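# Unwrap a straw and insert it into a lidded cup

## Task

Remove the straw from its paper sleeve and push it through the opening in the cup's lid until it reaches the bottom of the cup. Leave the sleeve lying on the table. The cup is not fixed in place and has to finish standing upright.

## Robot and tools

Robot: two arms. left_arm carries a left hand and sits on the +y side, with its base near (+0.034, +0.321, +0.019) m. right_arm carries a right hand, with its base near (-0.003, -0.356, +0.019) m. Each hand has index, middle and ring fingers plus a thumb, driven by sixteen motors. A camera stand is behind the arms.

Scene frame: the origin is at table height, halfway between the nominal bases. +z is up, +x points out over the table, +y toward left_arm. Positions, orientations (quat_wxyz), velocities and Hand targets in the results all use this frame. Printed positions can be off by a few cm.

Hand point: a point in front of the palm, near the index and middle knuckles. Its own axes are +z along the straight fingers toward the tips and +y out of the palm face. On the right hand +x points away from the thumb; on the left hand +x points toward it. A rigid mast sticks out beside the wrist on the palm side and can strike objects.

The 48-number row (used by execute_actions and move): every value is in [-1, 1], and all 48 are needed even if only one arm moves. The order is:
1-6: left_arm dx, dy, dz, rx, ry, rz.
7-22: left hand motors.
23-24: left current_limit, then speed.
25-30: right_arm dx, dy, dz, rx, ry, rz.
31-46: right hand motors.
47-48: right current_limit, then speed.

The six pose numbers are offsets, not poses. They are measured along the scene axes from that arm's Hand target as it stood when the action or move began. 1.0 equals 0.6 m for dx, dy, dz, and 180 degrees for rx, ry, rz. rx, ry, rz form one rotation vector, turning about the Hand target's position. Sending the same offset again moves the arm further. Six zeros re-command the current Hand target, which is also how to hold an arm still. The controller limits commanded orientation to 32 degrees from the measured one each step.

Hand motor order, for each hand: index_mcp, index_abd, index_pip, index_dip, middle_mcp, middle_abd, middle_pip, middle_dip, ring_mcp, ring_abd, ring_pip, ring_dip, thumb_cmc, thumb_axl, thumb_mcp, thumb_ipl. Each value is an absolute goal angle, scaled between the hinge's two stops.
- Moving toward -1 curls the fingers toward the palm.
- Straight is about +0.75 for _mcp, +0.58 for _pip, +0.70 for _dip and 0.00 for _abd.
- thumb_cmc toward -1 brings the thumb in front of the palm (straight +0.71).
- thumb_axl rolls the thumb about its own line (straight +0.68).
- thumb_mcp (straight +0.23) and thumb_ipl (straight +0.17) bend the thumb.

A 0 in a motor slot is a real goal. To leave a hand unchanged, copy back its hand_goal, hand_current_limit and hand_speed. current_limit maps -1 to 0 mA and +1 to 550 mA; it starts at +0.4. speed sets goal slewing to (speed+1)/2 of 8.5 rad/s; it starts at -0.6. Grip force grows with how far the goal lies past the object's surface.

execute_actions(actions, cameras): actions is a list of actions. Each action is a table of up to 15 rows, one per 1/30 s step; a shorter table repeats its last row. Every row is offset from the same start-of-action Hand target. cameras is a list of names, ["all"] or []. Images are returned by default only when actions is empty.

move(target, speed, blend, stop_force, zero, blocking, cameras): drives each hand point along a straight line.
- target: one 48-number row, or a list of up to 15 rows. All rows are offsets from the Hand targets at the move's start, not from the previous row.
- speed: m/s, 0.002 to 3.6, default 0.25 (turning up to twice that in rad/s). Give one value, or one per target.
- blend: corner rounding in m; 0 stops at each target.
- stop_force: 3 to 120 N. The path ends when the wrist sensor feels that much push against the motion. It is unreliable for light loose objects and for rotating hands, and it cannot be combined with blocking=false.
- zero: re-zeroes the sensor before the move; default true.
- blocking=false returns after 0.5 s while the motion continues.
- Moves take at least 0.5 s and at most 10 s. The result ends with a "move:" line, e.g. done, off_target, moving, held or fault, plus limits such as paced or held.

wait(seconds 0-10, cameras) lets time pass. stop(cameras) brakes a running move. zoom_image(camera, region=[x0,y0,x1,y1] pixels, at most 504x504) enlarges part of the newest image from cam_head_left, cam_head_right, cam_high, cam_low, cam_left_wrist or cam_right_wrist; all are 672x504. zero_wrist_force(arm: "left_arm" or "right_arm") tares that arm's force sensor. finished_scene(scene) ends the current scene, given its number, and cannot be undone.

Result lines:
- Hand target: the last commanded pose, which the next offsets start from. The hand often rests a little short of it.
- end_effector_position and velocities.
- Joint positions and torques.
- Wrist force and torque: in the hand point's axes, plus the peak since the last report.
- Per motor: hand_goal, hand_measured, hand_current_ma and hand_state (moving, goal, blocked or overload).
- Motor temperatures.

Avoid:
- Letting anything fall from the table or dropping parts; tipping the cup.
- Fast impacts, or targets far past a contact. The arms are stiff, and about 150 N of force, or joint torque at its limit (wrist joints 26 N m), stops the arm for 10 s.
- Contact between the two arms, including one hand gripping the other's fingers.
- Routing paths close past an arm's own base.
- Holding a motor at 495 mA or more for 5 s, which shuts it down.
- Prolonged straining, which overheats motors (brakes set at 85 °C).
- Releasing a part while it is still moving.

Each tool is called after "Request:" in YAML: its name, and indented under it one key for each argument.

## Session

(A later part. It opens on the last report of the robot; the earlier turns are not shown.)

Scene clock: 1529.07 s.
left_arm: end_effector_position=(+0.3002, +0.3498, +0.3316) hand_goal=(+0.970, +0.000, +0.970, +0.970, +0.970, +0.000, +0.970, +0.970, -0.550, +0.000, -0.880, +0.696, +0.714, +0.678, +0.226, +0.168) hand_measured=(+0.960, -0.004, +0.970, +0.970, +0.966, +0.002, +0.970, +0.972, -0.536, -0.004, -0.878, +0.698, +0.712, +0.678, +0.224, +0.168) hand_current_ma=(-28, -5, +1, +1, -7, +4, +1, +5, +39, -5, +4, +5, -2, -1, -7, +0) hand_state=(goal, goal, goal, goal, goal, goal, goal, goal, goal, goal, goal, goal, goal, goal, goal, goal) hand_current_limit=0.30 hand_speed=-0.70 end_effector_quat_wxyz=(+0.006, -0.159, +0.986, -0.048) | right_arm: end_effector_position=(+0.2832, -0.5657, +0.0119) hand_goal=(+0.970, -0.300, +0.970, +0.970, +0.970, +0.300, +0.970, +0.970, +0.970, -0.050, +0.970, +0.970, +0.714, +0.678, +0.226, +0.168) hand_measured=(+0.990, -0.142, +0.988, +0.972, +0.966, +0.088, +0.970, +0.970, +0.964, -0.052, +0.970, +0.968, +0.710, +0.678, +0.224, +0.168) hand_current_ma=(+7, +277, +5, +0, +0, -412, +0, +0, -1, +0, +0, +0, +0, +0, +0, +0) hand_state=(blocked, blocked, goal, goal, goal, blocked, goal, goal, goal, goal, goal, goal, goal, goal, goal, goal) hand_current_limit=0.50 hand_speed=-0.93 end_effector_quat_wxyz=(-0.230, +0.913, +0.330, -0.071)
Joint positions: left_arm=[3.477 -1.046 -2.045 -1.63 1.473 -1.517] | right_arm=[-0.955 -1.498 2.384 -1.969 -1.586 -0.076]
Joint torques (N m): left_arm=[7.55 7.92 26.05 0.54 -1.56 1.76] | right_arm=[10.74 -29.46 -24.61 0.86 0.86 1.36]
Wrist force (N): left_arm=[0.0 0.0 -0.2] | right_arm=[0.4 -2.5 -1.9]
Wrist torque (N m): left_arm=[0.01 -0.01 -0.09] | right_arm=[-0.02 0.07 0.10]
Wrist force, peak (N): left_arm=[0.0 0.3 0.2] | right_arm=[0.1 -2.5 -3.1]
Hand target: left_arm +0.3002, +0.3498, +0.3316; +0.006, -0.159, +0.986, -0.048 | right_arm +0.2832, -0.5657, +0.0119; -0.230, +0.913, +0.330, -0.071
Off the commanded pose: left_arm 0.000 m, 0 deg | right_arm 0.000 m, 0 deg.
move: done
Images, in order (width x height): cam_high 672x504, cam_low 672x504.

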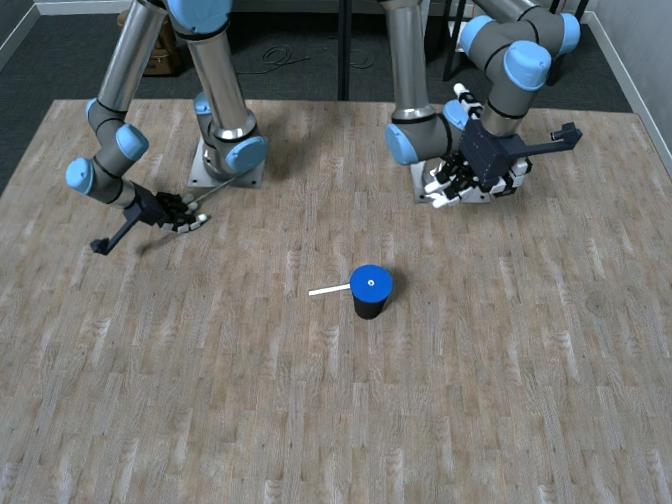

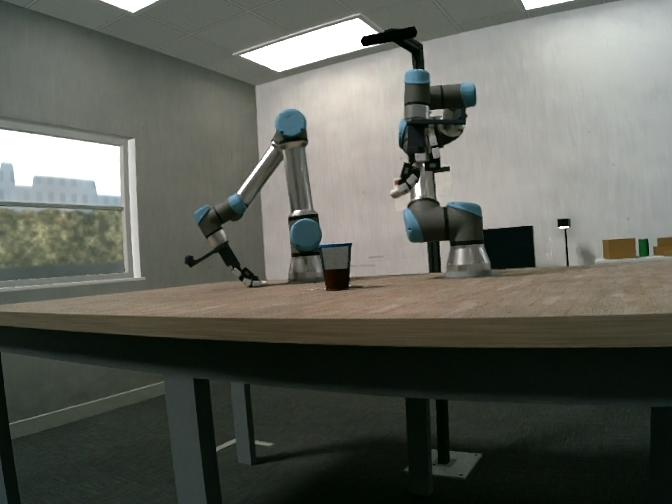

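Request:
move:
  target:
    - [0,0,0,0,0,0,0.97,0.0,0.97,0.97,0.97,0.0,0.97,0.97,-0.55,0.0,-0.88,0.696,0.714,0.678,0.226,0.168,0.3,-0.7,0,0,0,0,0,0,0.97,0.08,0.97,0.97,0.97,-0.08,0.97,0.97,0.97,-0.15,0.97,0.97,0.714,0.678,0.226,0.168,0.3,-0.95]
    - [0,0,0,0,0,0,0.97,0.0,0.97,0.97,0.97,0.0,0.97,0.97,-0.55,0.0,-0.88,0.696,0.714,0.678,0.226,0.168,0.3,-0.7,0,0,0.06,0,0,0,0.97,0.08,0.97,0.97,0.97,-0.08,0.97,0.97,0.97,-0.15,0.97,0.97,0.714,0.678,0.226,0.168,0.3,-0.9]
  speed: 0.04
  cameras: ["cam_high","cam_low"]

Request:
zoom_image:
  camera: "cam_high"
  region: [150, 160, 250, 230]

Scene clock: 1543.37 s.
left_arm: end_effector_position=(+0.3002, +0.3498, +0.3316) hand_goal=(+0.970, +0.000, +0.970, +0.970, +0.970, +0.000, +0.970, +0.970, -0.550, +0.000, -0.880, +0.696, +0.714, +0.678, +0.226, +0.168) hand_measured=(+0.960, -0.004, +0.970, +0.970, +0.966, +0.002, +0.970, +0.972, -0.536, -0.004, -0.878, +0.698, +0.712, +0.678, +0.224, +0.168) hand_current_ma=(-28, -5, +1, +1, -7, +4, +1, +5, +39, -5, +4, +5, -2, -1, -7, +0) hand_state=(goal, goal, goal, goal, goal, goal, goal, goal, goal, goal, goal, goal, goal, goal, goal, goal) hand_current_limit=0.30 hand_speed=-0.70 end_effector_quat_wxyz=(+0.006, -0.159, +0.986, -0.048) | right_arm: end_effector_position=(+0.2832, -0.5657, +0.0479) hand_goal=(+0.970, +0.080, +0.970, +0.970, +0.970, -0.080, +0.970, +0.970, +0.970, -0.150, +0.970, +0.970, +0.714, +0.678, +0.226, +0.168) hand_measured=(+0.964, +0.076, +0.970, +0.972, +0.964, -0.076, +0.970, +0.970, +0.964, -0.146, +0.970, +0.968, +0.710, +0.678, +0.224, +0.168) hand_current_ma=(+0, +0, +0, +0, +0, +0, +0, +0, -1, +0, +0, +0, +0, +0, +0, +0) hand_state=(goal, goal, goal, goal, goal, goal, goal, goal, goal, goal, goal, goal, goal, goal, goal, goal) hand_current_limit=0.30 hand_speed=-0.90 end_effector_quat_wxyz=(-0.230, +0.913, +0.330, -0.071)
Joint positions: left_arm=[3.477 -1.046 -2.045 -1.63 1.473 -1.517] | right_arm=[-0.955 -1.586 2.341 -1.839 -1.586 -0.076]
Joint torques (N m): left_arm=[9.16 8.01 24.32 0.9 -1.65 1.81] | right_arm=[-11.84 -28.3 -26.49 0.98 0.6 -1.29]
Wrist force (N): left_arm=[0.1 0.1 0.3] | right_arm=[0.2 -0.7 0.1]
Wrist torque (N m): left_arm=[-0.01 -0.02 -0.08] | right_arm=[-0.27 0.00 0.09]
Wrist force, peak (N): left_arm=[0.4 0.2 0.0] | right_arm=[0.5 -2.3 -3.1]
Hand target: left_arm +0.3002, +0.3498, +0.3316; +0.006, -0.159, +0.986, -0.048 | right_arm +0.2832, -0.5657, +0.0479; -0.230, +0.913, +0.330, -0.071
Off the commanded pose: left_arm 0.000 m, 0 deg | right_arm 0.000 m, 0 deg.
move: done
Images, in order (width x height): cam_high 672x504, cam_low 672x504.

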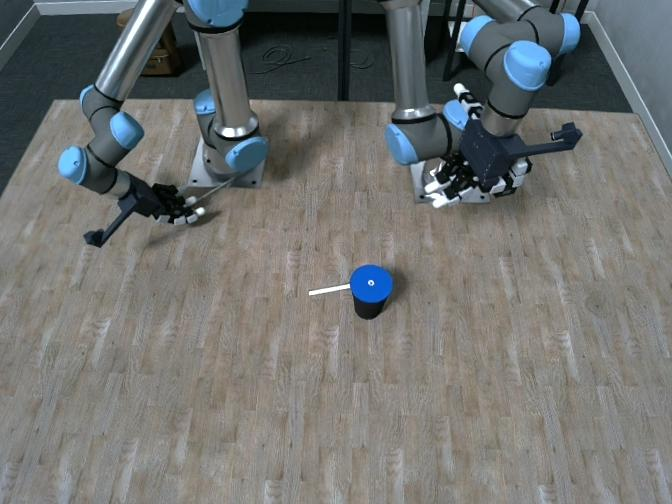

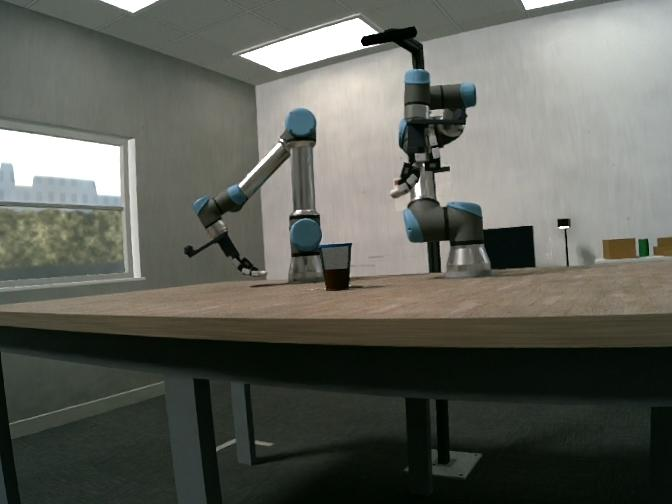

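Scaled by 5.040 from the camera's 672x504 image, which has a finer 960x720 frame.

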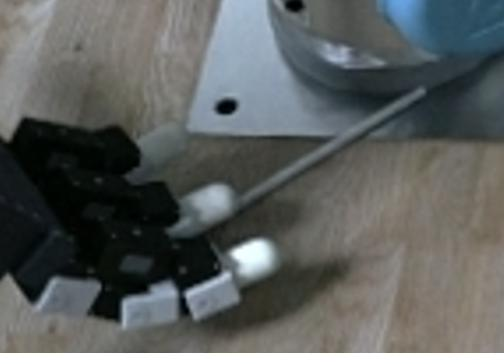

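Request:
move:
  target:
    - [0,0,0,0,0,0,0.97,0.0,0.97,0.97,0.97,0.0,0.97,0.97,-0.55,0.0,-0.88,0.696,0.714,0.678,0.226,0.168,0.3,-0.7,-0.02,0.0875,0,0,0,0.0345,0.97,0.08,0.97,0.97,0.97,-0.08,0.97,0.97,0.97,-0.15,0.97,0.97,0.714,0.678,0.226,0.168,0.3,-0.9]
  speed: 0.06
  cameras: ["cam_high","cam_head_right"]

Request:
zoom_image:
  camera: "cam_high"
  region: [160, 160, 250, 223]

Scene clock: 1556.10 s.
left_arm: end_effector_position=(+0.3002, +0.3498, +0.3316) hand_goal=(+0.970, +0.000, +0.970, +0.970, +0.970, +0.000, +0.970, +0.970, -0.550, +0.000, -0.880, +0.696, +0.714, +0.678, +0.226, +0.168) hand_measured=(+0.960, -0.004, +0.970, +0.970, +0.966, +0.002, +0.970, +0.972, -0.536, -0.004, -0.878, +0.698, +0.712, +0.678, +0.224, +0.168) hand_current_ma=(-28, -5, +1, +1, -7, +4, +1, +5, +39, -5, +4, +5, -2, -1, -7, +0) hand_state=(goal, goal, goal, goal, goal, goal, goal, goal, goal, goal, goal, goal, goal, goal, goal, goal) hand_current_limit=0.30 hand_speed=-0.70 end_effector_quat_wxyz=(+0.006, -0.159, +0.986, -0.048) | right_arm: end_effector_position=(+0.2712, -0.5134, +0.0479) hand_goal=(+0.970, +0.080, +0.970, +0.970, +0.970, -0.080, +0.970, +0.970, +0.970, -0.150, +0.970, +0.970, +0.714, +0.678, +0.226, +0.168) hand_measured=(+0.964, +0.076, +0.970, +0.972, +0.964, -0.076, +0.970, +0.970, +0.964, -0.146, +0.970, +0.968, +0.710, +0.678, +0.224, +0.168) hand_current_ma=(+0, +0, +0, +0, -1, +0, +0, +0, -1, +0, +0, +0, +0, +0, +0, +0) hand_state=(goal, goal, goal, goal, goal, goal, goal, goal, goal, goal, goal, goal, goal, goal, goal, goal) hand_current_limit=0.30 hand_speed=-0.90 end_effector_quat_wxyz=(-0.226, +0.894, +0.378, -0.083) end_effector_velocity=(+0.000, +0.001, +0.000) end_effector_angular_velocity=(-0.001, +0.000, +0.003)
Joint positions: left_arm=[3.477 -1.046 -2.045 -1.63 1.473 -1.517] | right_arm=[-0.881 -1.69 2.435 -1.829 -1.602 -0.107]
Joint velocities: left_arm=[within noise] | right_arm=[0.003 -0.005 0.002 0.001 -0.001 0]
Joint torques (N m): left_arm=[6.37 7.61 24.89 0.81 -1.59 1.63] | right_arm=[12.79 -21.84 -4.78 1.13 -1.5 -1.3]
Wrist force (N): left_arm=[0.1 0.1 0.1] | right_arm=[0.1 -1.1 0.6]
Wrist torque (N m): left_arm=[0.00 -0.01 -0.09] | right_arm=[-0.35 0.04 0.07]
Wrist force, peak (N): left_arm=[0.2 0.2 0.2] | right_arm=[0.4 -1.4 0.0]
Hand target: left_arm +0.3002, +0.3498, +0.3316; +0.006, -0.159, +0.986, -0.048 | right_arm +0.2712, -0.5132, +0.0479; -0.226, +0.894, +0.379, -0.083
Off the commanded pose: left_arm 0.000 m, 0 deg | right_arm 0.000 m, 0 deg.
move: done
Images, in order (width x height): cam_head_right 672x504, cam_high 672x504.

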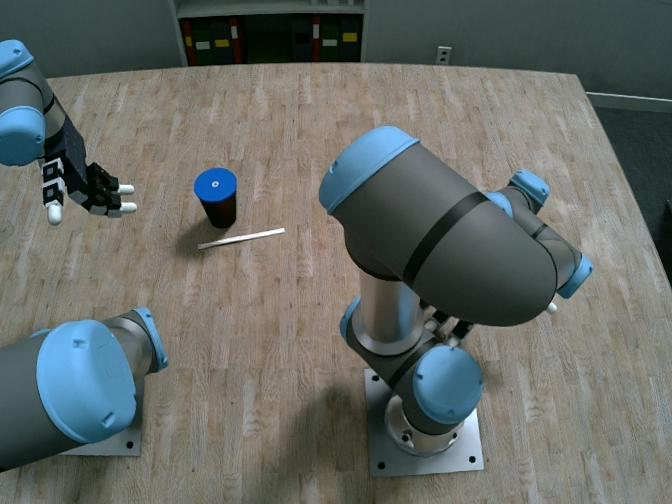

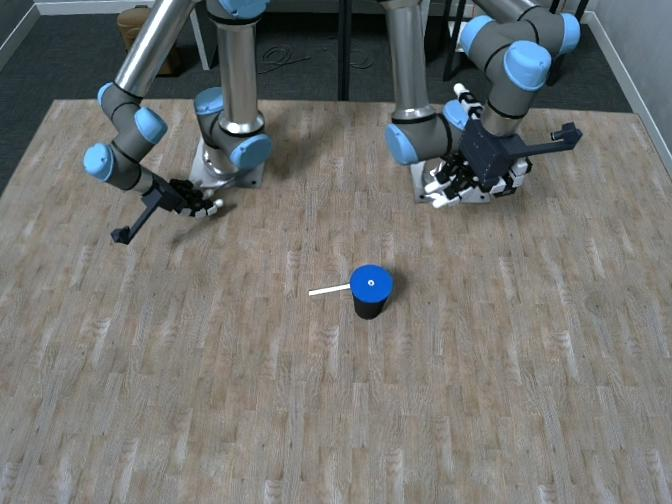

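Scaled by 5.600 from the camera's 672x504 image, which has a finer 960x720 frame.

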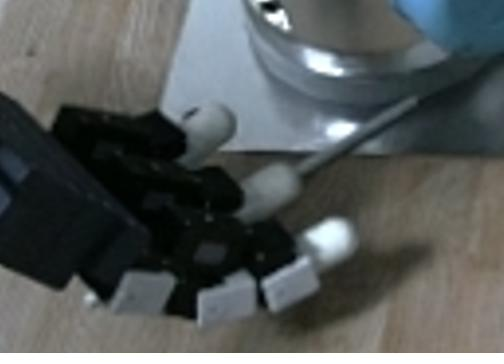

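Request:
move:
  target:
    - [0,0,0,0,0,0,0.97,0.0,0.97,0.97,0.97,0.0,0.97,0.97,-0.55,0.0,-0.88,0.696,0.714,0.678,0.226,0.168,0.3,-0.7,0,0,-0.045,0,0,0,0.97,0.08,0.97,0.97,0.97,-0.08,0.97,0.97,0.97,-0.15,0.97,0.97,0.714,0.678,0.226,0.168,0.3,-0.9]
    - [0,0,0,0,0,0,0.97,0.0,0.97,0.97,0.97,0.0,0.97,0.97,-0.55,0.0,-0.88,0.696,0.714,0.678,0.226,0.168,0.3,-0.7,0,0,-0.08,0,0,0,0.97,0.08,0.97,0.97,0.97,-0.08,0.97,0.97,0.97,-0.15,0.97,0.97,0.714,0.678,0.226,0.168,0.3,-0.9]
  speed: [0.04,0.01]
  stop_force: 3
  cameras: ["cam_high","cam_low"]

Request:
zoom_image:
  camera: "cam_high"
  region: [160, 160, 250, 223]

Request:
zoom_image:
  camera: "cam_low"
  region: [230, 250, 320, 300]

Scene clock: 1566.93 s.
left_arm: end_effector_position=(+0.3002, +0.3498, +0.3316) hand_goal=(+0.970, +0.000, +0.970, +0.970, +0.970, +0.000, +0.970, +0.970, -0.550, +0.000, -0.880, +0.696, +0.714, +0.678, +0.226, +0.168) hand_measured=(+0.960, -0.004, +0.970, +0.970, +0.966, +0.002, +0.970, +0.972, -0.536, -0.004, -0.878, +0.698, +0.712, +0.678, +0.224, +0.168) hand_current_ma=(-28, -5, +1, +1, -7, +4, +1, +5, +39, -5, +4, +5, -2, -1, -7, +0) hand_state=(goal, goal, goal, goal, goal, goal, goal, goal, goal, goal, goal, goal, goal, goal, goal, goal) hand_current_limit=0.30 hand_speed=-0.70 end_effector_quat_wxyz=(+0.006, -0.159, +0.986, -0.048) | right_arm: end_effector_position=(+0.2712, -0.5132, +0.0149) hand_goal=(+0.970, +0.080, +0.970, +0.970, +0.970, -0.080, +0.970, +0.970, +0.970, -0.150, +0.970, +0.970, +0.714, +0.678, +0.226, +0.168) hand_measured=(+0.982, +0.076, +0.980, +0.970, +0.964, -0.076, +0.970, +0.970, +0.964, -0.146, +0.970, +0.968, +0.710, +0.678, +0.224, +0.168) hand_current_ma=(+3, +0, +1, +0, -1, +0, +0, +0, -1, +0, +0, +0, +0, +0, +0, +0) hand_state=(goal, goal, goal, goal, goal, goal, goal, goal, goal, goal, goal, goal, goal, goal, goal, goal) hand_current_limit=0.30 hand_speed=-0.90 end_effector_quat_wxyz=(-0.226, +0.894, +0.379, -0.083)
Joint positions: left_arm=[3.477 -1.046 -2.045 -1.63 1.473 -1.517] | right_arm=[-0.881 -1.602 2.479 -1.962 -1.602 -0.107]
Joint torques (N m): left_arm=[7.74 9.03 23.59 0.64 -1.59 1.74] | right_arm=[-11.01 -24.93 -24.83 0.89 -0.48 1.27]
Wrist force (N): left_arm=[0.0 -0.1 0.0] | right_arm=[0.3 -1.8 -0.7]
Wrist torque (N m): left_arm=[-0.02 -0.01 -0.09] | right_arm=[-0.18 0.05 0.07]
Wrist force, peak (N): left_arm=[0.2 0.1 0.4] | right_arm=[0.5 -2.3 -2.6]
Hand target: left_arm +0.3002, +0.3498, +0.3316; +0.006, -0.159, +0.986, -0.048 | right_arm +0.2712, -0.5132, +0.0149; -0.226, +0.894, +0.379, -0.083 (not the last commanded pose)
Off the commanded pose: left_arm 0.000 m, 0 deg | right_arm 0.015 m, 0 deg.
move: contact (right_arm); path passed 1 of 2 targets
Images, in order (width x height): cam_high 672x504, cam_low 672x504.

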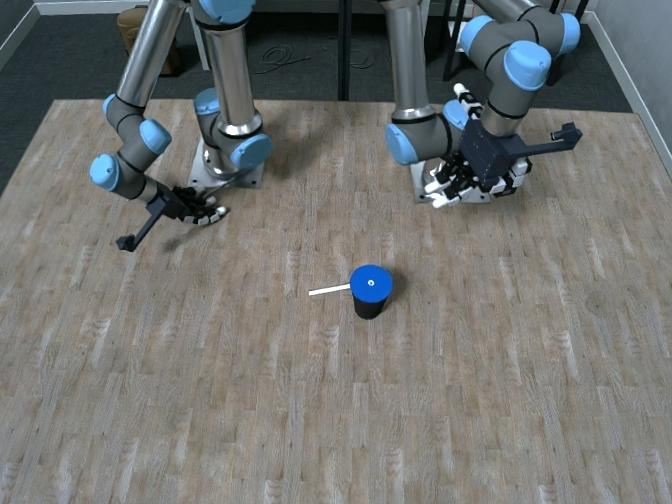

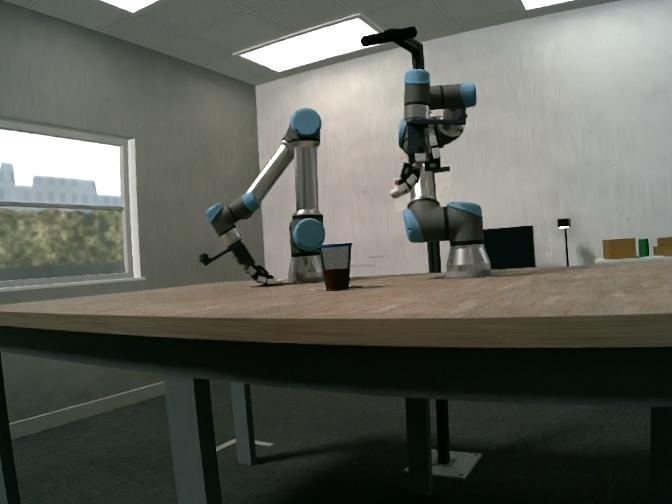

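Scaled by 5.600 from the camera's 672x504 image, which has a finer 960x720 frame.

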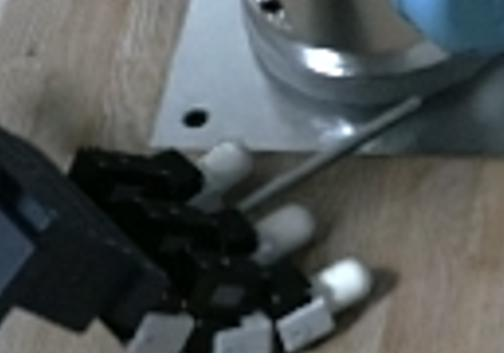

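Scaled by 5.600 from the camera's 672x504 image, which has a finer 960x720 frame.

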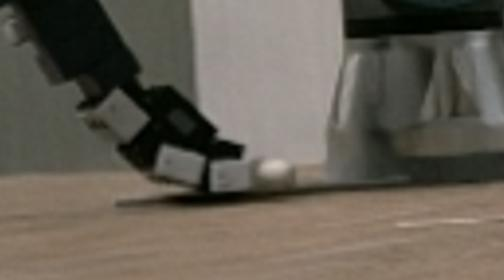

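Request:
move:
  target:
    - [0,0,0,0,0,0,0.97,0.0,0.97,0.97,0.97,0.0,0.97,0.97,-0.55,0.0,-0.88,0.696,0.714,0.678,0.226,0.168,0.3,-0.7,0,0,0.003,0,0,0,0.97,0.08,0.97,0.97,0.97,-0.08,0.97,0.97,0.97,-0.15,0.97,0.97,0.714,0.678,0.226,0.168,0.3,-0.9]
    - [0,0,0,0,0,0,0.97,0.0,0.97,0.97,0.97,0.0,0.97,0.97,-0.55,0.0,-0.88,0.696,0.714,0.678,0.226,0.168,0.3,-0.7,0,0,0.0032,0,0,0,0.97,-0.3,0.97,0.97,0.97,0.3,0.97,0.97,0.97,-0.05,0.97,0.97,0.714,0.678,0.226,0.168,0.1,-0.93]
    - [0,0,0,0,0,0,0.97,0.0,0.97,0.97,0.97,0.0,0.97,0.97,-0.55,0.0,-0.88,0.696,0.714,0.678,0.226,0.168,0.3,-0.7,0,0,0.0034,0,0,0,0.97,-0.3,0.97,0.97,0.97,0.3,0.97,0.97,0.97,-0.05,0.97,0.97,0.714,0.678,0.226,0.168,0.5,-0.93]
  speed: 0.02
  cameras: ["cam_high","cam_low"]

Request:
zoom_image:
  camera: "cam_high"
  region: [160, 160, 250, 223]

Request:
zoom_image:
  camera: "cam_low"
  region: [230, 250, 320, 300]

Scene clock: 1577.93 s.
left_arm: end_effector_position=(+0.3002, +0.3498, +0.3316) hand_goal=(+0.970, +0.000, +0.970, +0.970, +0.970, +0.000, +0.970, +0.970, -0.550, +0.000, -0.880, +0.696, +0.714, +0.678, +0.226, +0.168) hand_measured=(+0.960, -0.004, +0.970, +0.970, +0.966, +0.002, +0.970, +0.972, -0.536, -0.004, -0.878, +0.698, +0.712, +0.678, +0.224, +0.168) hand_current_ma=(-28, -5, +1, +1, -7, +4, +1, +5, +39, -5, +4, +5, -2, -1, -7, +0) hand_state=(goal, goal, goal, goal, goal, goal, goal, goal, goal, goal, goal, goal, goal, goal, goal, goal) hand_current_limit=0.30 hand_speed=-0.70 end_effector_quat_wxyz=(+0.006, -0.159, +0.986, -0.048) | right_arm: end_effector_position=(+0.2712, -0.5132, +0.0170) hand_goal=(+0.970, -0.300, +0.970, +0.970, +0.970, +0.300, +0.970, +0.970, +0.970, -0.050, +0.970, +0.970, +0.714, +0.678, +0.226, +0.168) hand_measured=(+0.964, -0.112, +0.970, +0.970, +0.964, +0.112, +0.970, +0.970, +0.964, -0.052, +0.970, +0.968, +0.710, +0.678, +0.224, +0.168) hand_current_ma=(-1, +386, +0, +0, -1, -391, +0, +0, -1, +0, +0, +0, +0, +0, +0, +0) hand_state=(goal, blocked, goal, goal, goal, blocked, goal, goal, goal, goal, goal, goal, goal, goal, goal, goal) hand_current_limit=0.50 hand_speed=-0.93 end_effector_quat_wxyz=(-0.226, +0.894, +0.379, -0.083)
Joint positions: left_arm=[3.477 -1.046 -2.045 -1.63 1.473 -1.517] | right_arm=[-0.881 -1.608 2.476 -1.954 -1.602 -0.107]
Joint torques (N m): left_arm=[7.93 8.73 23.98 1 -1.6 1.87] | right_arm=[-10.78 -25.35 -24.64 1 -0.51 0.82]
Wrist force (N): left_arm=[0.1 0.0 0.1] | right_arm=[0.3 -1.2 0.1]
Wrist torque (N m): left_arm=[-0.01 -0.03 -0.08] | right_arm=[-0.32 0.05 0.07]
Wrist force, peak (N): left_arm=[0.2 0.2 0.3] | right_arm=[0.1 -2.3 -1.0]
Hand target: left_arm +0.3002, +0.3498, +0.3316; +0.006, -0.159, +0.986, -0.048 | right_arm +0.2712, -0.5132, +0.0170; -0.226, +0.894, +0.379, -0.083
Off the commanded pose: left_arm 0.000 m, 0 deg | right_arm 0.000 m, 0 deg.
move: done
Images, in order (width x height): cam_high 672x504, cam_low 672x504.

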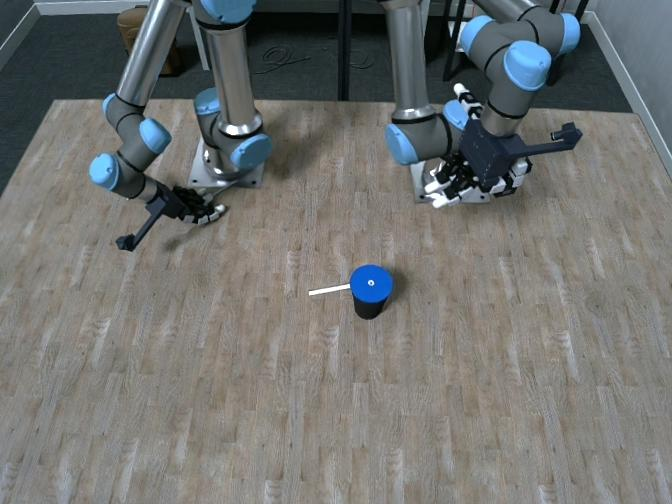

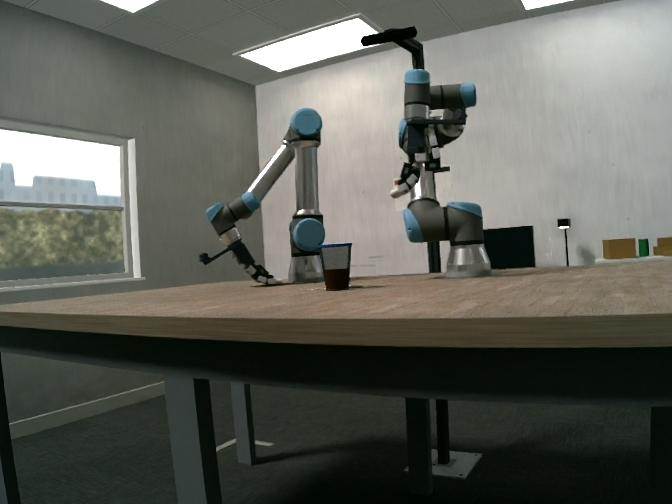

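Scaled by 5.600 from the camera's 672x504 image, which has a finer 960x720 frame.

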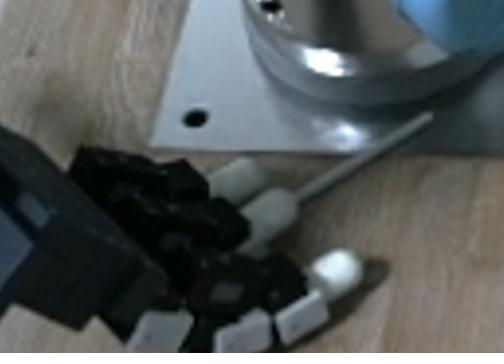

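Scaled by 5.600 from the camera's 672x504 image, which has a finer 960x720 frame.

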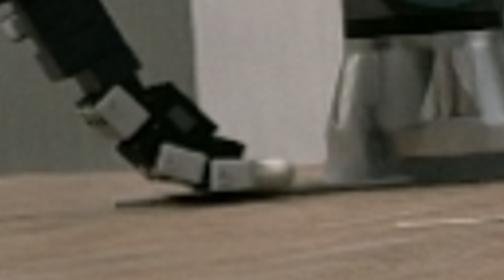

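Request:
wait:
  seconds: 0.1
  cameras: ["cam_right_wrist", "cam_head_right"]

Request:
zoom_image:
  camera: "cam_right_wrist"
  region: [200, 0, 500, 225]

Request:
zoom_image:
  camera: "cam_head_right"
  region: [400, 290, 500, 390]

Scene clock: 1594.73 s.
left_arm: end_effector_position=(+0.3002, +0.3498, +0.3316) hand_goal=(+0.970, +0.000, +0.970, +0.970, +0.970, +0.000, +0.970, +0.970, -0.550, +0.000, -0.880, +0.696, +0.714, +0.678, +0.226, +0.168) hand_measured=(+0.960, -0.004, +0.970, +0.970, +0.966, +0.002, +0.970, +0.972, -0.536, -0.004, -0.878, +0.698, +0.712, +0.678, +0.224, +0.168) hand_current_ma=(-28, -5, +1, +1, -7, +4, +1, +5, +39, -5, +4, +5, -2, -1, -7, +0) hand_state=(goal, goal, goal, goal, goal, goal, goal, goal, goal, goal, goal, goal, goal, goal, goal, goal) hand_current_limit=0.30 hand_speed=-0.70 end_effector_quat_wxyz=(+0.006, -0.159, +0.986, -0.048) | right_arm: end_effector_position=(+0.2712, -0.5132, +0.0170) hand_goal=(+0.970, -0.300, +0.970, +0.970, +0.970, +0.300, +0.970, +0.970, +0.970, -0.050, +0.970, +0.970, +0.714, +0.678, +0.226, +0.168) hand_measured=(+0.964, -0.112, +0.970, +0.970, +0.964, +0.112, +0.970, +0.970, +0.964, -0.052, +0.970, +0.968, +0.710, +0.678, +0.224, +0.168) hand_current_ma=(-1, +386, +0, +0, -1, -391, +0, +0, -1, +0, +0, +0, +0, +0, +0, +0) hand_state=(goal, blocked, goal, goal, goal, blocked, goal, goal, goal, goal, goal, goal, goal, goal, goal, goal) hand_current_limit=0.50 hand_speed=-0.93 end_effector_quat_wxyz=(-0.226, +0.894, +0.379, -0.083)
Joint positions: left_arm=[3.477 -1.046 -2.045 -1.63 1.473 -1.517] | right_arm=[-0.881 -1.608 2.476 -1.954 -1.602 -0.107]
Joint torques (N m): left_arm=[8.05 7.9 23.84 0.72 -1.27 1.73] | right_arm=[-11.36 -24.79 -23.36 1.02 -0.58 0.15]
Wrist force (N): left_arm=[0.2 0.3 0.1] | right_arm=[0.2 -0.9 0.3]
Wrist torque (N m): left_arm=[0.02 -0.03 -0.08] | right_arm=[-0.29 0.04 0.07]
Wrist force, peak (N): left_arm=[0.0 0.2 0.4] | right_arm=[0.4 -1.5 0.6]
Hand target: left_arm +0.3002, +0.3498, +0.3316; +0.006, -0.159, +0.986, -0.048 | right_arm +0.2712, -0.5132, +0.0170; -0.226, +0.894, +0.379, -0.083
Off the commanded pose: left_arm 0.000 m, 0 deg | right_arm 0.000 m, 0 deg.
wait: 0.10 s; at rest from the start
Images, in order (width x height): cam_head_right 672x504, cam_right_wrist 672x504.

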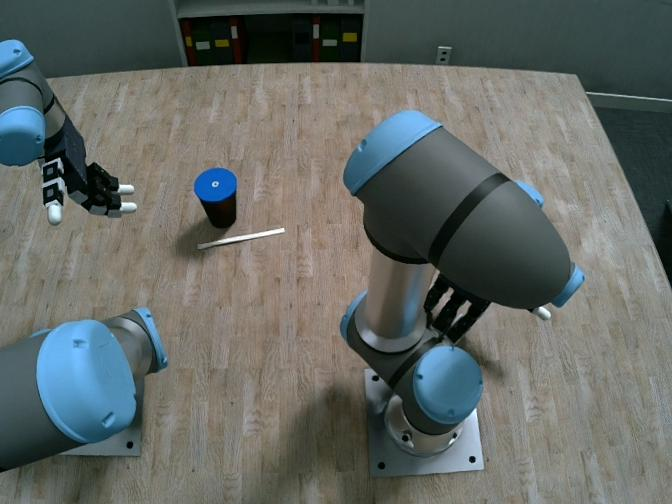

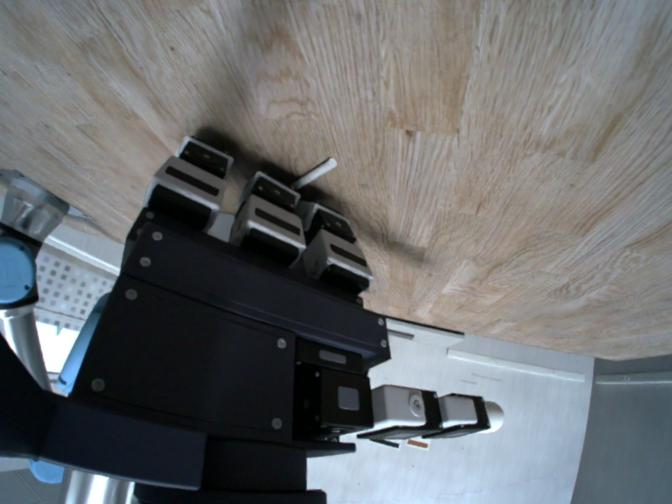

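Scaled by 1.680 from the camera's 672x504 image, which has a finer 960x720 frame.

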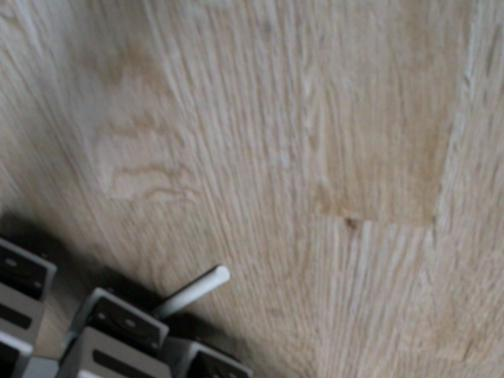

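Scaled by 5.040 from the camera's 672x504 image, which has a finer 960x720 frame.

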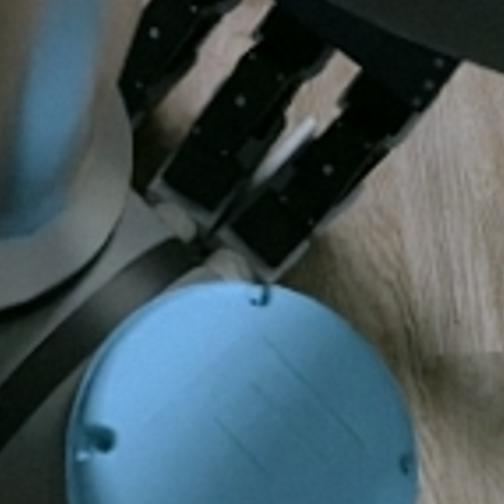

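Request:
move:
  target:
    - [0,0,0,0,0,0,0.97,0.0,0.97,0.97,0.97,0.0,0.97,0.97,-0.55,0.0,-0.88,0.696,0.714,0.678,0.226,0.168,0.3,-0.7,0.004,0,0.02,0,0,0,0.97,-0.4,0.97,0.97,0.97,0.4,0.97,0.97,0.97,-0.05,0.97,0.97,0.714,0.678,0.226,0.168,0.5,-0.93]
  speed: 0.01
  cameras: ["cam_high", "cam_low", "cam_right_wrist", "cam_head_right"]

Request:
zoom_image:
  camera: "cam_high"
  region: [160, 160, 250, 223]

Request:
zoom_image:
  camera: "cam_low"
  region: [230, 250, 320, 300]

Request:
zoom_image:
  camera: "cam_right_wrist"
  region: [140, 80, 390, 267]

Request:
zoom_image:
  camera: "cam_head_right"
  region: [400, 290, 500, 390]

Scene clock: 1601.83 s.
left_arm: end_effector_position=(+0.3002, +0.3498, +0.3316) hand_goal=(+0.970, +0.000, +0.970, +0.970, +0.970, +0.000, +0.970, +0.970, -0.550, +0.000, -0.880, +0.696, +0.714, +0.678, +0.226, +0.168) hand_measured=(+0.960, -0.004, +0.970, +0.970, +0.966, +0.002, +0.970, +0.972, -0.536, -0.004, -0.878, +0.698, +0.712, +0.678, +0.224, +0.168) hand_current_ma=(-28, -5, +1, +1, -7, +4, +1, +5, +39, -5, +4, +5, -2, -1, -7, +0) hand_state=(goal, goal, goal, goal, goal, goal, goal, goal, goal, goal, goal, goal, goal, goal, goal, goal) hand_current_limit=0.30 hand_speed=-0.70 end_effector_quat_wxyz=(+0.006, -0.159, +0.986, -0.048) | right_arm: end_effector_position=(+0.2735, -0.5132, +0.0289) hand_goal=(+0.970, -0.400, +0.970, +0.970, +0.970, +0.400, +0.970, +0.970, +0.970, -0.050, +0.970, +0.970, +0.714, +0.678, +0.226, +0.168) hand_measured=(+0.964, -0.114, +0.970, +0.970, +0.964, +0.112, +0.970, +0.970, +0.964, -0.052, +0.970, +0.968, +0.710, +0.678, +0.224, +0.168) hand_current_ma=(-1, +412, +0, +0, -1, -412, +0, +0, -1, +0, +0, +0, +0, +0, +0, +0) hand_state=(goal, blocked, goal, goal, goal, blocked, goal, goal, goal, goal, goal, goal, goal, goal, goal, goal) hand_current_limit=0.50 hand_speed=-0.93 end_effector_quat_wxyz=(-0.226, +0.894, +0.379, -0.083)
Joint positions: left_arm=[3.477 -1.046 -2.045 -1.63 1.473 -1.517] | right_arm=[-0.875 -1.636 2.456 -1.905 -1.599 -0.102]
Joint torques (N m): left_arm=[5.97 7.9 22.57 0.61 -1.37 1.75] | right_arm=[12.74 -25.66 -26.39 1.05 1.68 1.73]
Wrist force (N): left_arm=[0.2 0.0 0.1] | right_arm=[0.3 -0.8 0.3]
Wrist torque (N m): left_arm=[-0.01 -0.04 -0.07] | right_arm=[-0.29 0.04 0.01]
Wrist force, peak (N): left_arm=[0.2 -0.2 0.3] | right_arm=[0.8 -1.3 0.3]
Hand target: left_arm +0.3002, +0.3498, +0.3316; +0.006, -0.159, +0.986, -0.048 | right_arm +0.2736, -0.5132, +0.0290; -0.226, +0.894, +0.379, -0.083
Off the commanded pose: left_arm 0.000 m, 0 deg | right_arm 0.000 m, 0 deg.
move: done
Images, in order (width x height): cam_head_right 672x504, cam_high 672x504, cam_low 672x504, cam_right_wrist 672x504.

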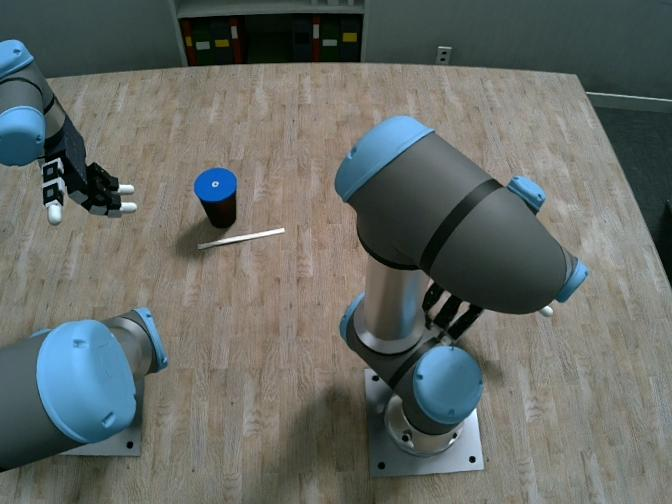

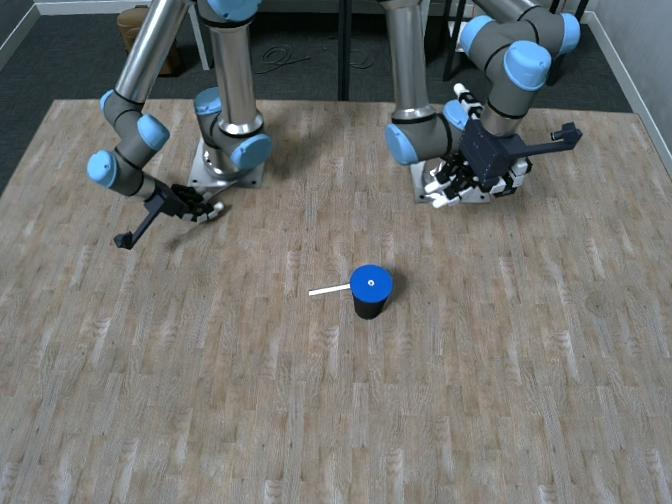

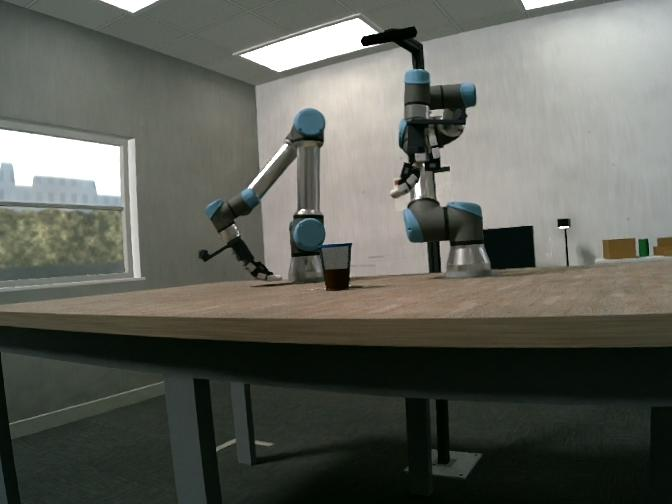

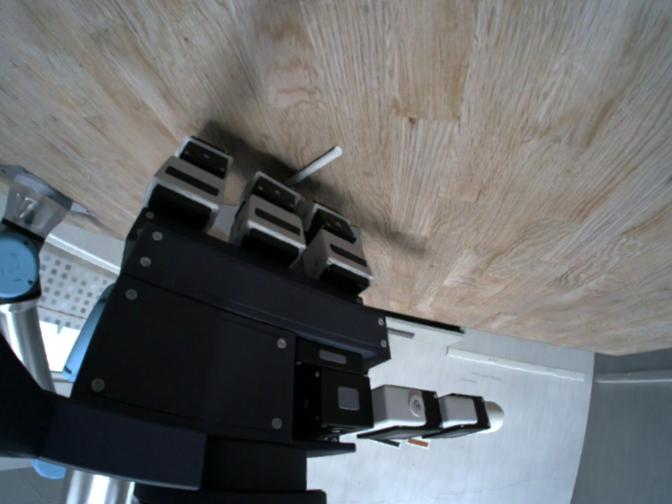

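Scaled by 5.600 from the camera's 672x504 image, which has a finer 960x720 frame.

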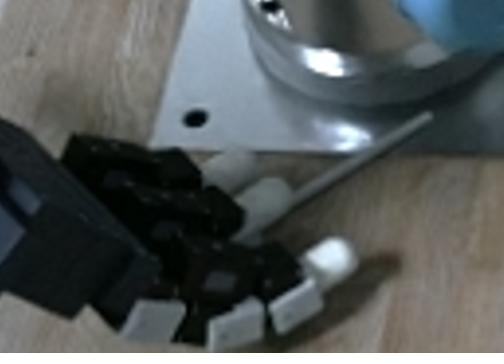

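Scaled by 5.600 from the camera's 672x504 image, which has a finer 960x720 frame.

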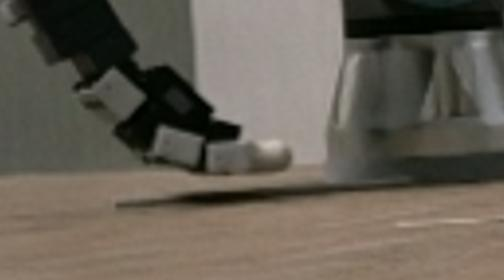

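Scaled by 2.016 from the camera's 672x504 image, which has a finer 960x720 frame.

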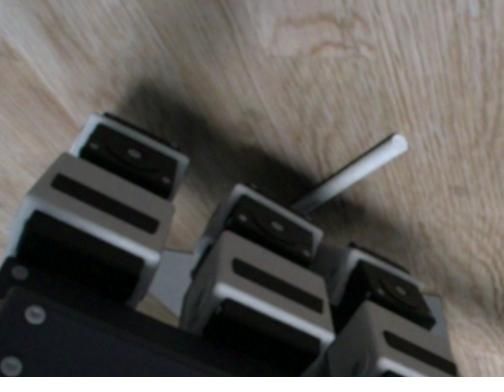

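Scaled by 5.040 from the camera's 672x504 image, which has a finer 960x720 frame.

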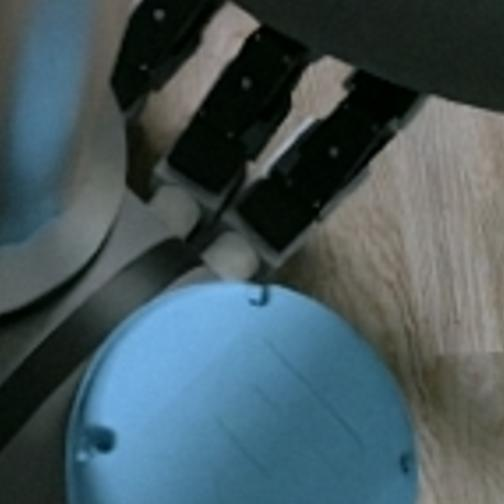

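Request:
move:
  target:
    - [0,0,0,0,0,0,0.97,0.0,0.97,0.97,0.97,0.0,0.97,0.97,-0.55,0.0,-0.88,0.696,0.714,0.678,0.226,0.168,0.3,-0.7,0,0,0,0,0,0,0.97,0.12,0.97,0.97,0.97,-0.12,0.97,0.97,0.97,-0.2,0.97,0.97,0.714,0.678,0.226,0.168,0.3,-0.9]
    - [0,0,0,0,0,0,0.97,0.0,0.97,0.97,0.97,0.0,0.97,0.97,-0.55,0.0,-0.88,0.696,0.714,0.678,0.226,0.168,0.3,-0.7,-0.004,-0.003,-0.024,0,0,0,0.97,0.12,0.97,0.97,0.97,-0.12,0.97,0.97,0.97,-0.2,0.97,0.97,0.714,0.678,0.226,0.168,0.3,-0.9]
  speed: 0.03
  cameras: ["cam_high"]

Request:
zoom_image:
  camera: "cam_high"
  region: [160, 160, 250, 223]

Scene clock: 1629.80 s.
left_arm: end_effector_position=(+0.3002, +0.3498, +0.3316) hand_goal=(+0.970, +0.000, +0.970, +0.970, +0.970, +0.000, +0.970, +0.970, -0.550, +0.000, -0.880, +0.696, +0.714, +0.678, +0.226, +0.168) hand_measured=(+0.960, -0.004, +0.970, +0.970, +0.966, +0.002, +0.970, +0.972, -0.536, -0.004, -0.878, +0.698, +0.712, +0.678, +0.224, +0.168) hand_current_ma=(-28, -5, +1, +1, -7, +4, +1, +5, +39, -5, +4, +5, -2, -1, -7, +0) hand_state=(goal, goal, goal, goal, goal, goal, goal, goal, goal, goal, goal, goal, goal, goal, goal, goal) hand_current_limit=0.30 hand_speed=-0.70 end_effector_quat_wxyz=(+0.006, -0.159, +0.986, -0.048) | right_arm: end_effector_position=(+0.2712, -0.5150, +0.0147) hand_goal=(+0.970, +0.120, +0.970, +0.970, +0.970, -0.120, +0.970, +0.970, +0.970, -0.200, +0.970, +0.970, +0.714, +0.678, +0.226, +0.168) hand_measured=(+0.964, +0.116, +0.970, +0.970, +0.964, -0.116, +0.970, +0.970, +0.964, -0.196, +0.970, +0.968, +0.710, +0.678, +0.224, +0.168) hand_current_ma=(-1, +0, +0, +0, -1, +0, +0, +0, -1, +0, +0, +0, +0, +0, +0, +0) hand_state=(goal, goal, goal, goal, goal, goal, goal, goal, goal, goal, goal, goal, goal, goal, goal, goal) hand_current_limit=0.30 hand_speed=-0.90 end_effector_quat_wxyz=(-0.226, +0.894, +0.379, -0.083)
Joint positions: left_arm=[3.477 -1.046 -2.045 -1.63 1.473 -1.517] | right_arm=[-0.885 -1.599 2.477 -1.963 -1.604 -0.11]
Joint torques (N m): left_arm=[6.17 8.96 23.14 1.01 -1.55 1.53] | right_arm=[-13.79 0.13 -3.4 -3.07 -1.45 -1.26]
Wrist force (N): left_arm=[0.0 0.2 0.1] | right_arm=[0.4 -1.0 0.2]
Wrist torque (N m): left_arm=[0.01 -0.01 -0.09] | right_arm=[-0.30 0.03 0.09]
Wrist force, peak (N): left_arm=[0.3 0.1 0.2] | right_arm=[0.3 -1.5 0.3]
Hand target: left_arm +0.3002, +0.3498, +0.3316; +0.006, -0.159, +0.986, -0.048 | right_arm +0.2712, -0.5150, +0.0146; -0.226, +0.894, +0.379, -0.083
Off the commanded pose: left_arm 0.000 m, 0 deg | right_arm 0.000 m, 0 deg.
move: done
Images, in order (width x height): cam_high 672x504.

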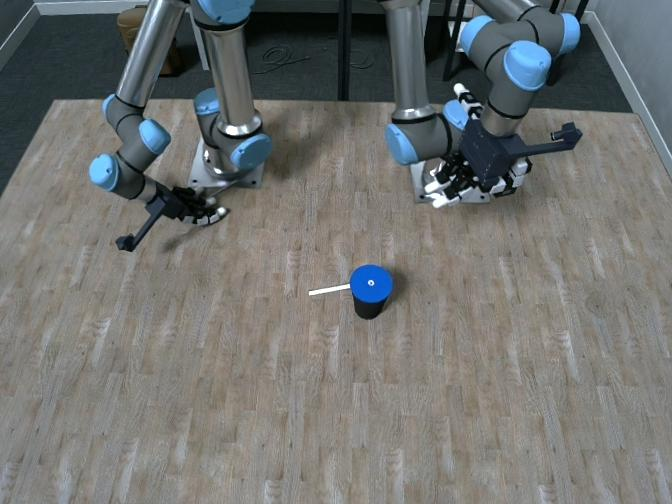

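Scaled by 5.600 from the camera's 672x504 image, which has a finer 960x720 frame.

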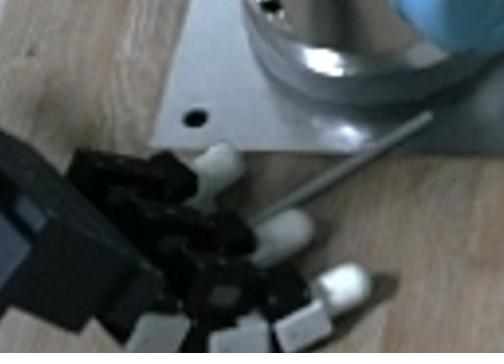

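Request:
move:
  target:
    - [0,0,0,0,0,0,0.97,0.0,0.97,0.97,0.97,0.0,0.97,0.97,-0.55,0.0,-0.88,0.696,0.714,0.678,0.226,0.168,0.3,-0.7,0.35,0.1,0.0,0,0,0,0.97,0.12,0.97,0.97,0.97,-0.12,0.97,0.97,0.97,-0.2,0.97,0.97,0.714,0.678,0.226,0.168,0.3,-0.9]
  speed: 0.05
  stop_force: 12
  cameras: ["cam_high", "cam_head_left"]

Request:
zoom_image:
  camera: "cam_high"
  region: [180, 190, 300, 274]

Scene clock: 1639.67 s.
left_arm: end_effector_position=(+0.3002, +0.3498, +0.3316) hand_goal=(+0.970, +0.000, +0.970, +0.970, +0.970, +0.000, +0.970, +0.970, -0.550, +0.000, -0.880, +0.696, +0.714, +0.678, +0.226, +0.168) hand_measured=(+0.960, -0.004, +0.970, +0.970, +0.966, +0.002, +0.970, +0.972, -0.536, -0.004, -0.878, +0.698, +0.712, +0.678, +0.224, +0.168) hand_current_ma=(-28, -5, +1, +1, -7, +4, +1, +5, +39, -5, +4, +5, -2, -1, -7, +0) hand_state=(goal, goal, goal, goal, goal, goal, goal, goal, goal, goal, goal, goal, goal, goal, goal, goal) hand_current_limit=0.30 hand_speed=-0.70 end_effector_quat_wxyz=(+0.006, -0.159, +0.986, -0.048) | right_arm: end_effector_position=(+0.4812, -0.4550, +0.0146) hand_goal=(+0.970, +0.120, +0.970, +0.970, +0.970, -0.120, +0.970, +0.970, +0.970, -0.200, +0.970, +0.970, +0.714, +0.678, +0.226, +0.168) hand_measured=(+0.964, +0.116, +0.970, +0.970, +0.964, -0.116, +0.970, +0.970, +0.964, -0.196, +0.970, +0.968, +0.710, +0.678, +0.224, +0.168) hand_current_ma=(-1, +0, +0, +0, -1, +0, +0, +0, -1, +0, +0, +0, +0, +0, +0, +0) hand_state=(goal, goal, goal, goal, goal, goal, goal, goal, goal, goal, goal, goal, goal, goal, goal, goal) hand_current_limit=0.30 hand_speed=-0.90 end_effector_quat_wxyz=(-0.226, +0.894, +0.379, -0.083)
Joint positions: left_arm=[3.477 -1.046 -2.045 -1.63 1.473 -1.517] | right_arm=[-0.458 -1.216 2.003 -1.898 -1.407 0.27]
Joint torques (N m): left_arm=[8.44 7.58 21.93 1.13 -1.29 2.13] | right_arm=[12.96 -16.58 -26.26 0.93 2.03 1.57]
Wrist force (N): left_arm=[0.1 0.0 0.1] | right_arm=[0.3 -1.3 0.8]
Wrist torque (N m): left_arm=[-0.01 -0.03 -0.08] | right_arm=[-0.49 0.06 -0.06]
Wrist force, peak (N): left_arm=[0.3 0.0 0.2] | right_arm=[0.5 -1.8 0.7]
Hand target: left_arm +0.3002, +0.3498, +0.3316; +0.006, -0.159, +0.986, -0.048 | right_arm +0.4812, -0.4550, +0.0146; -0.226, +0.894, +0.379, -0.083
Off the commanded pose: left_arm 0.000 m, 0 deg | right_arm 0.000 m, 0 deg.
move: done
Images, in order (width x height): cam_head_left 672x504, cam_high 672x504.

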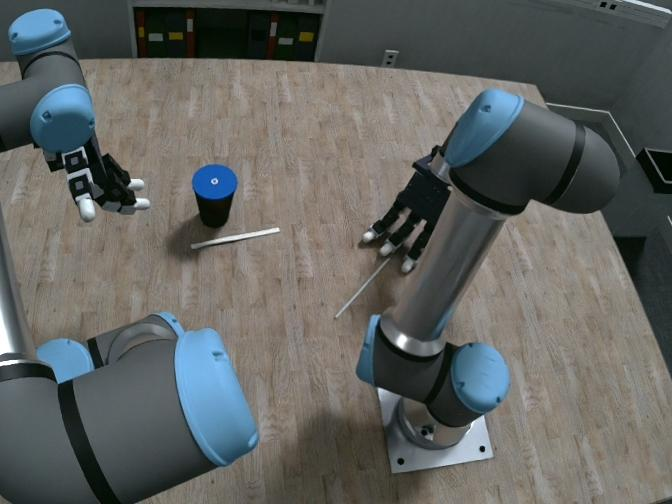

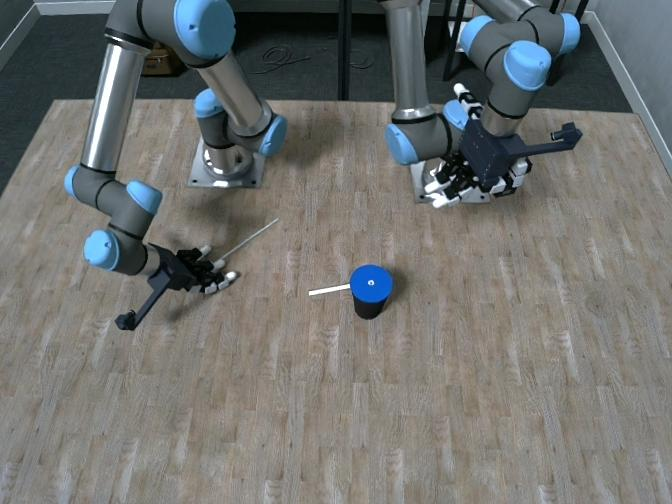

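Scaled by 4.200 from the camera's 672x504 image, which has a finer 960x720 frame.

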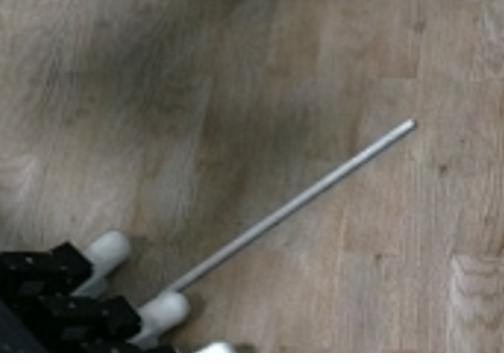

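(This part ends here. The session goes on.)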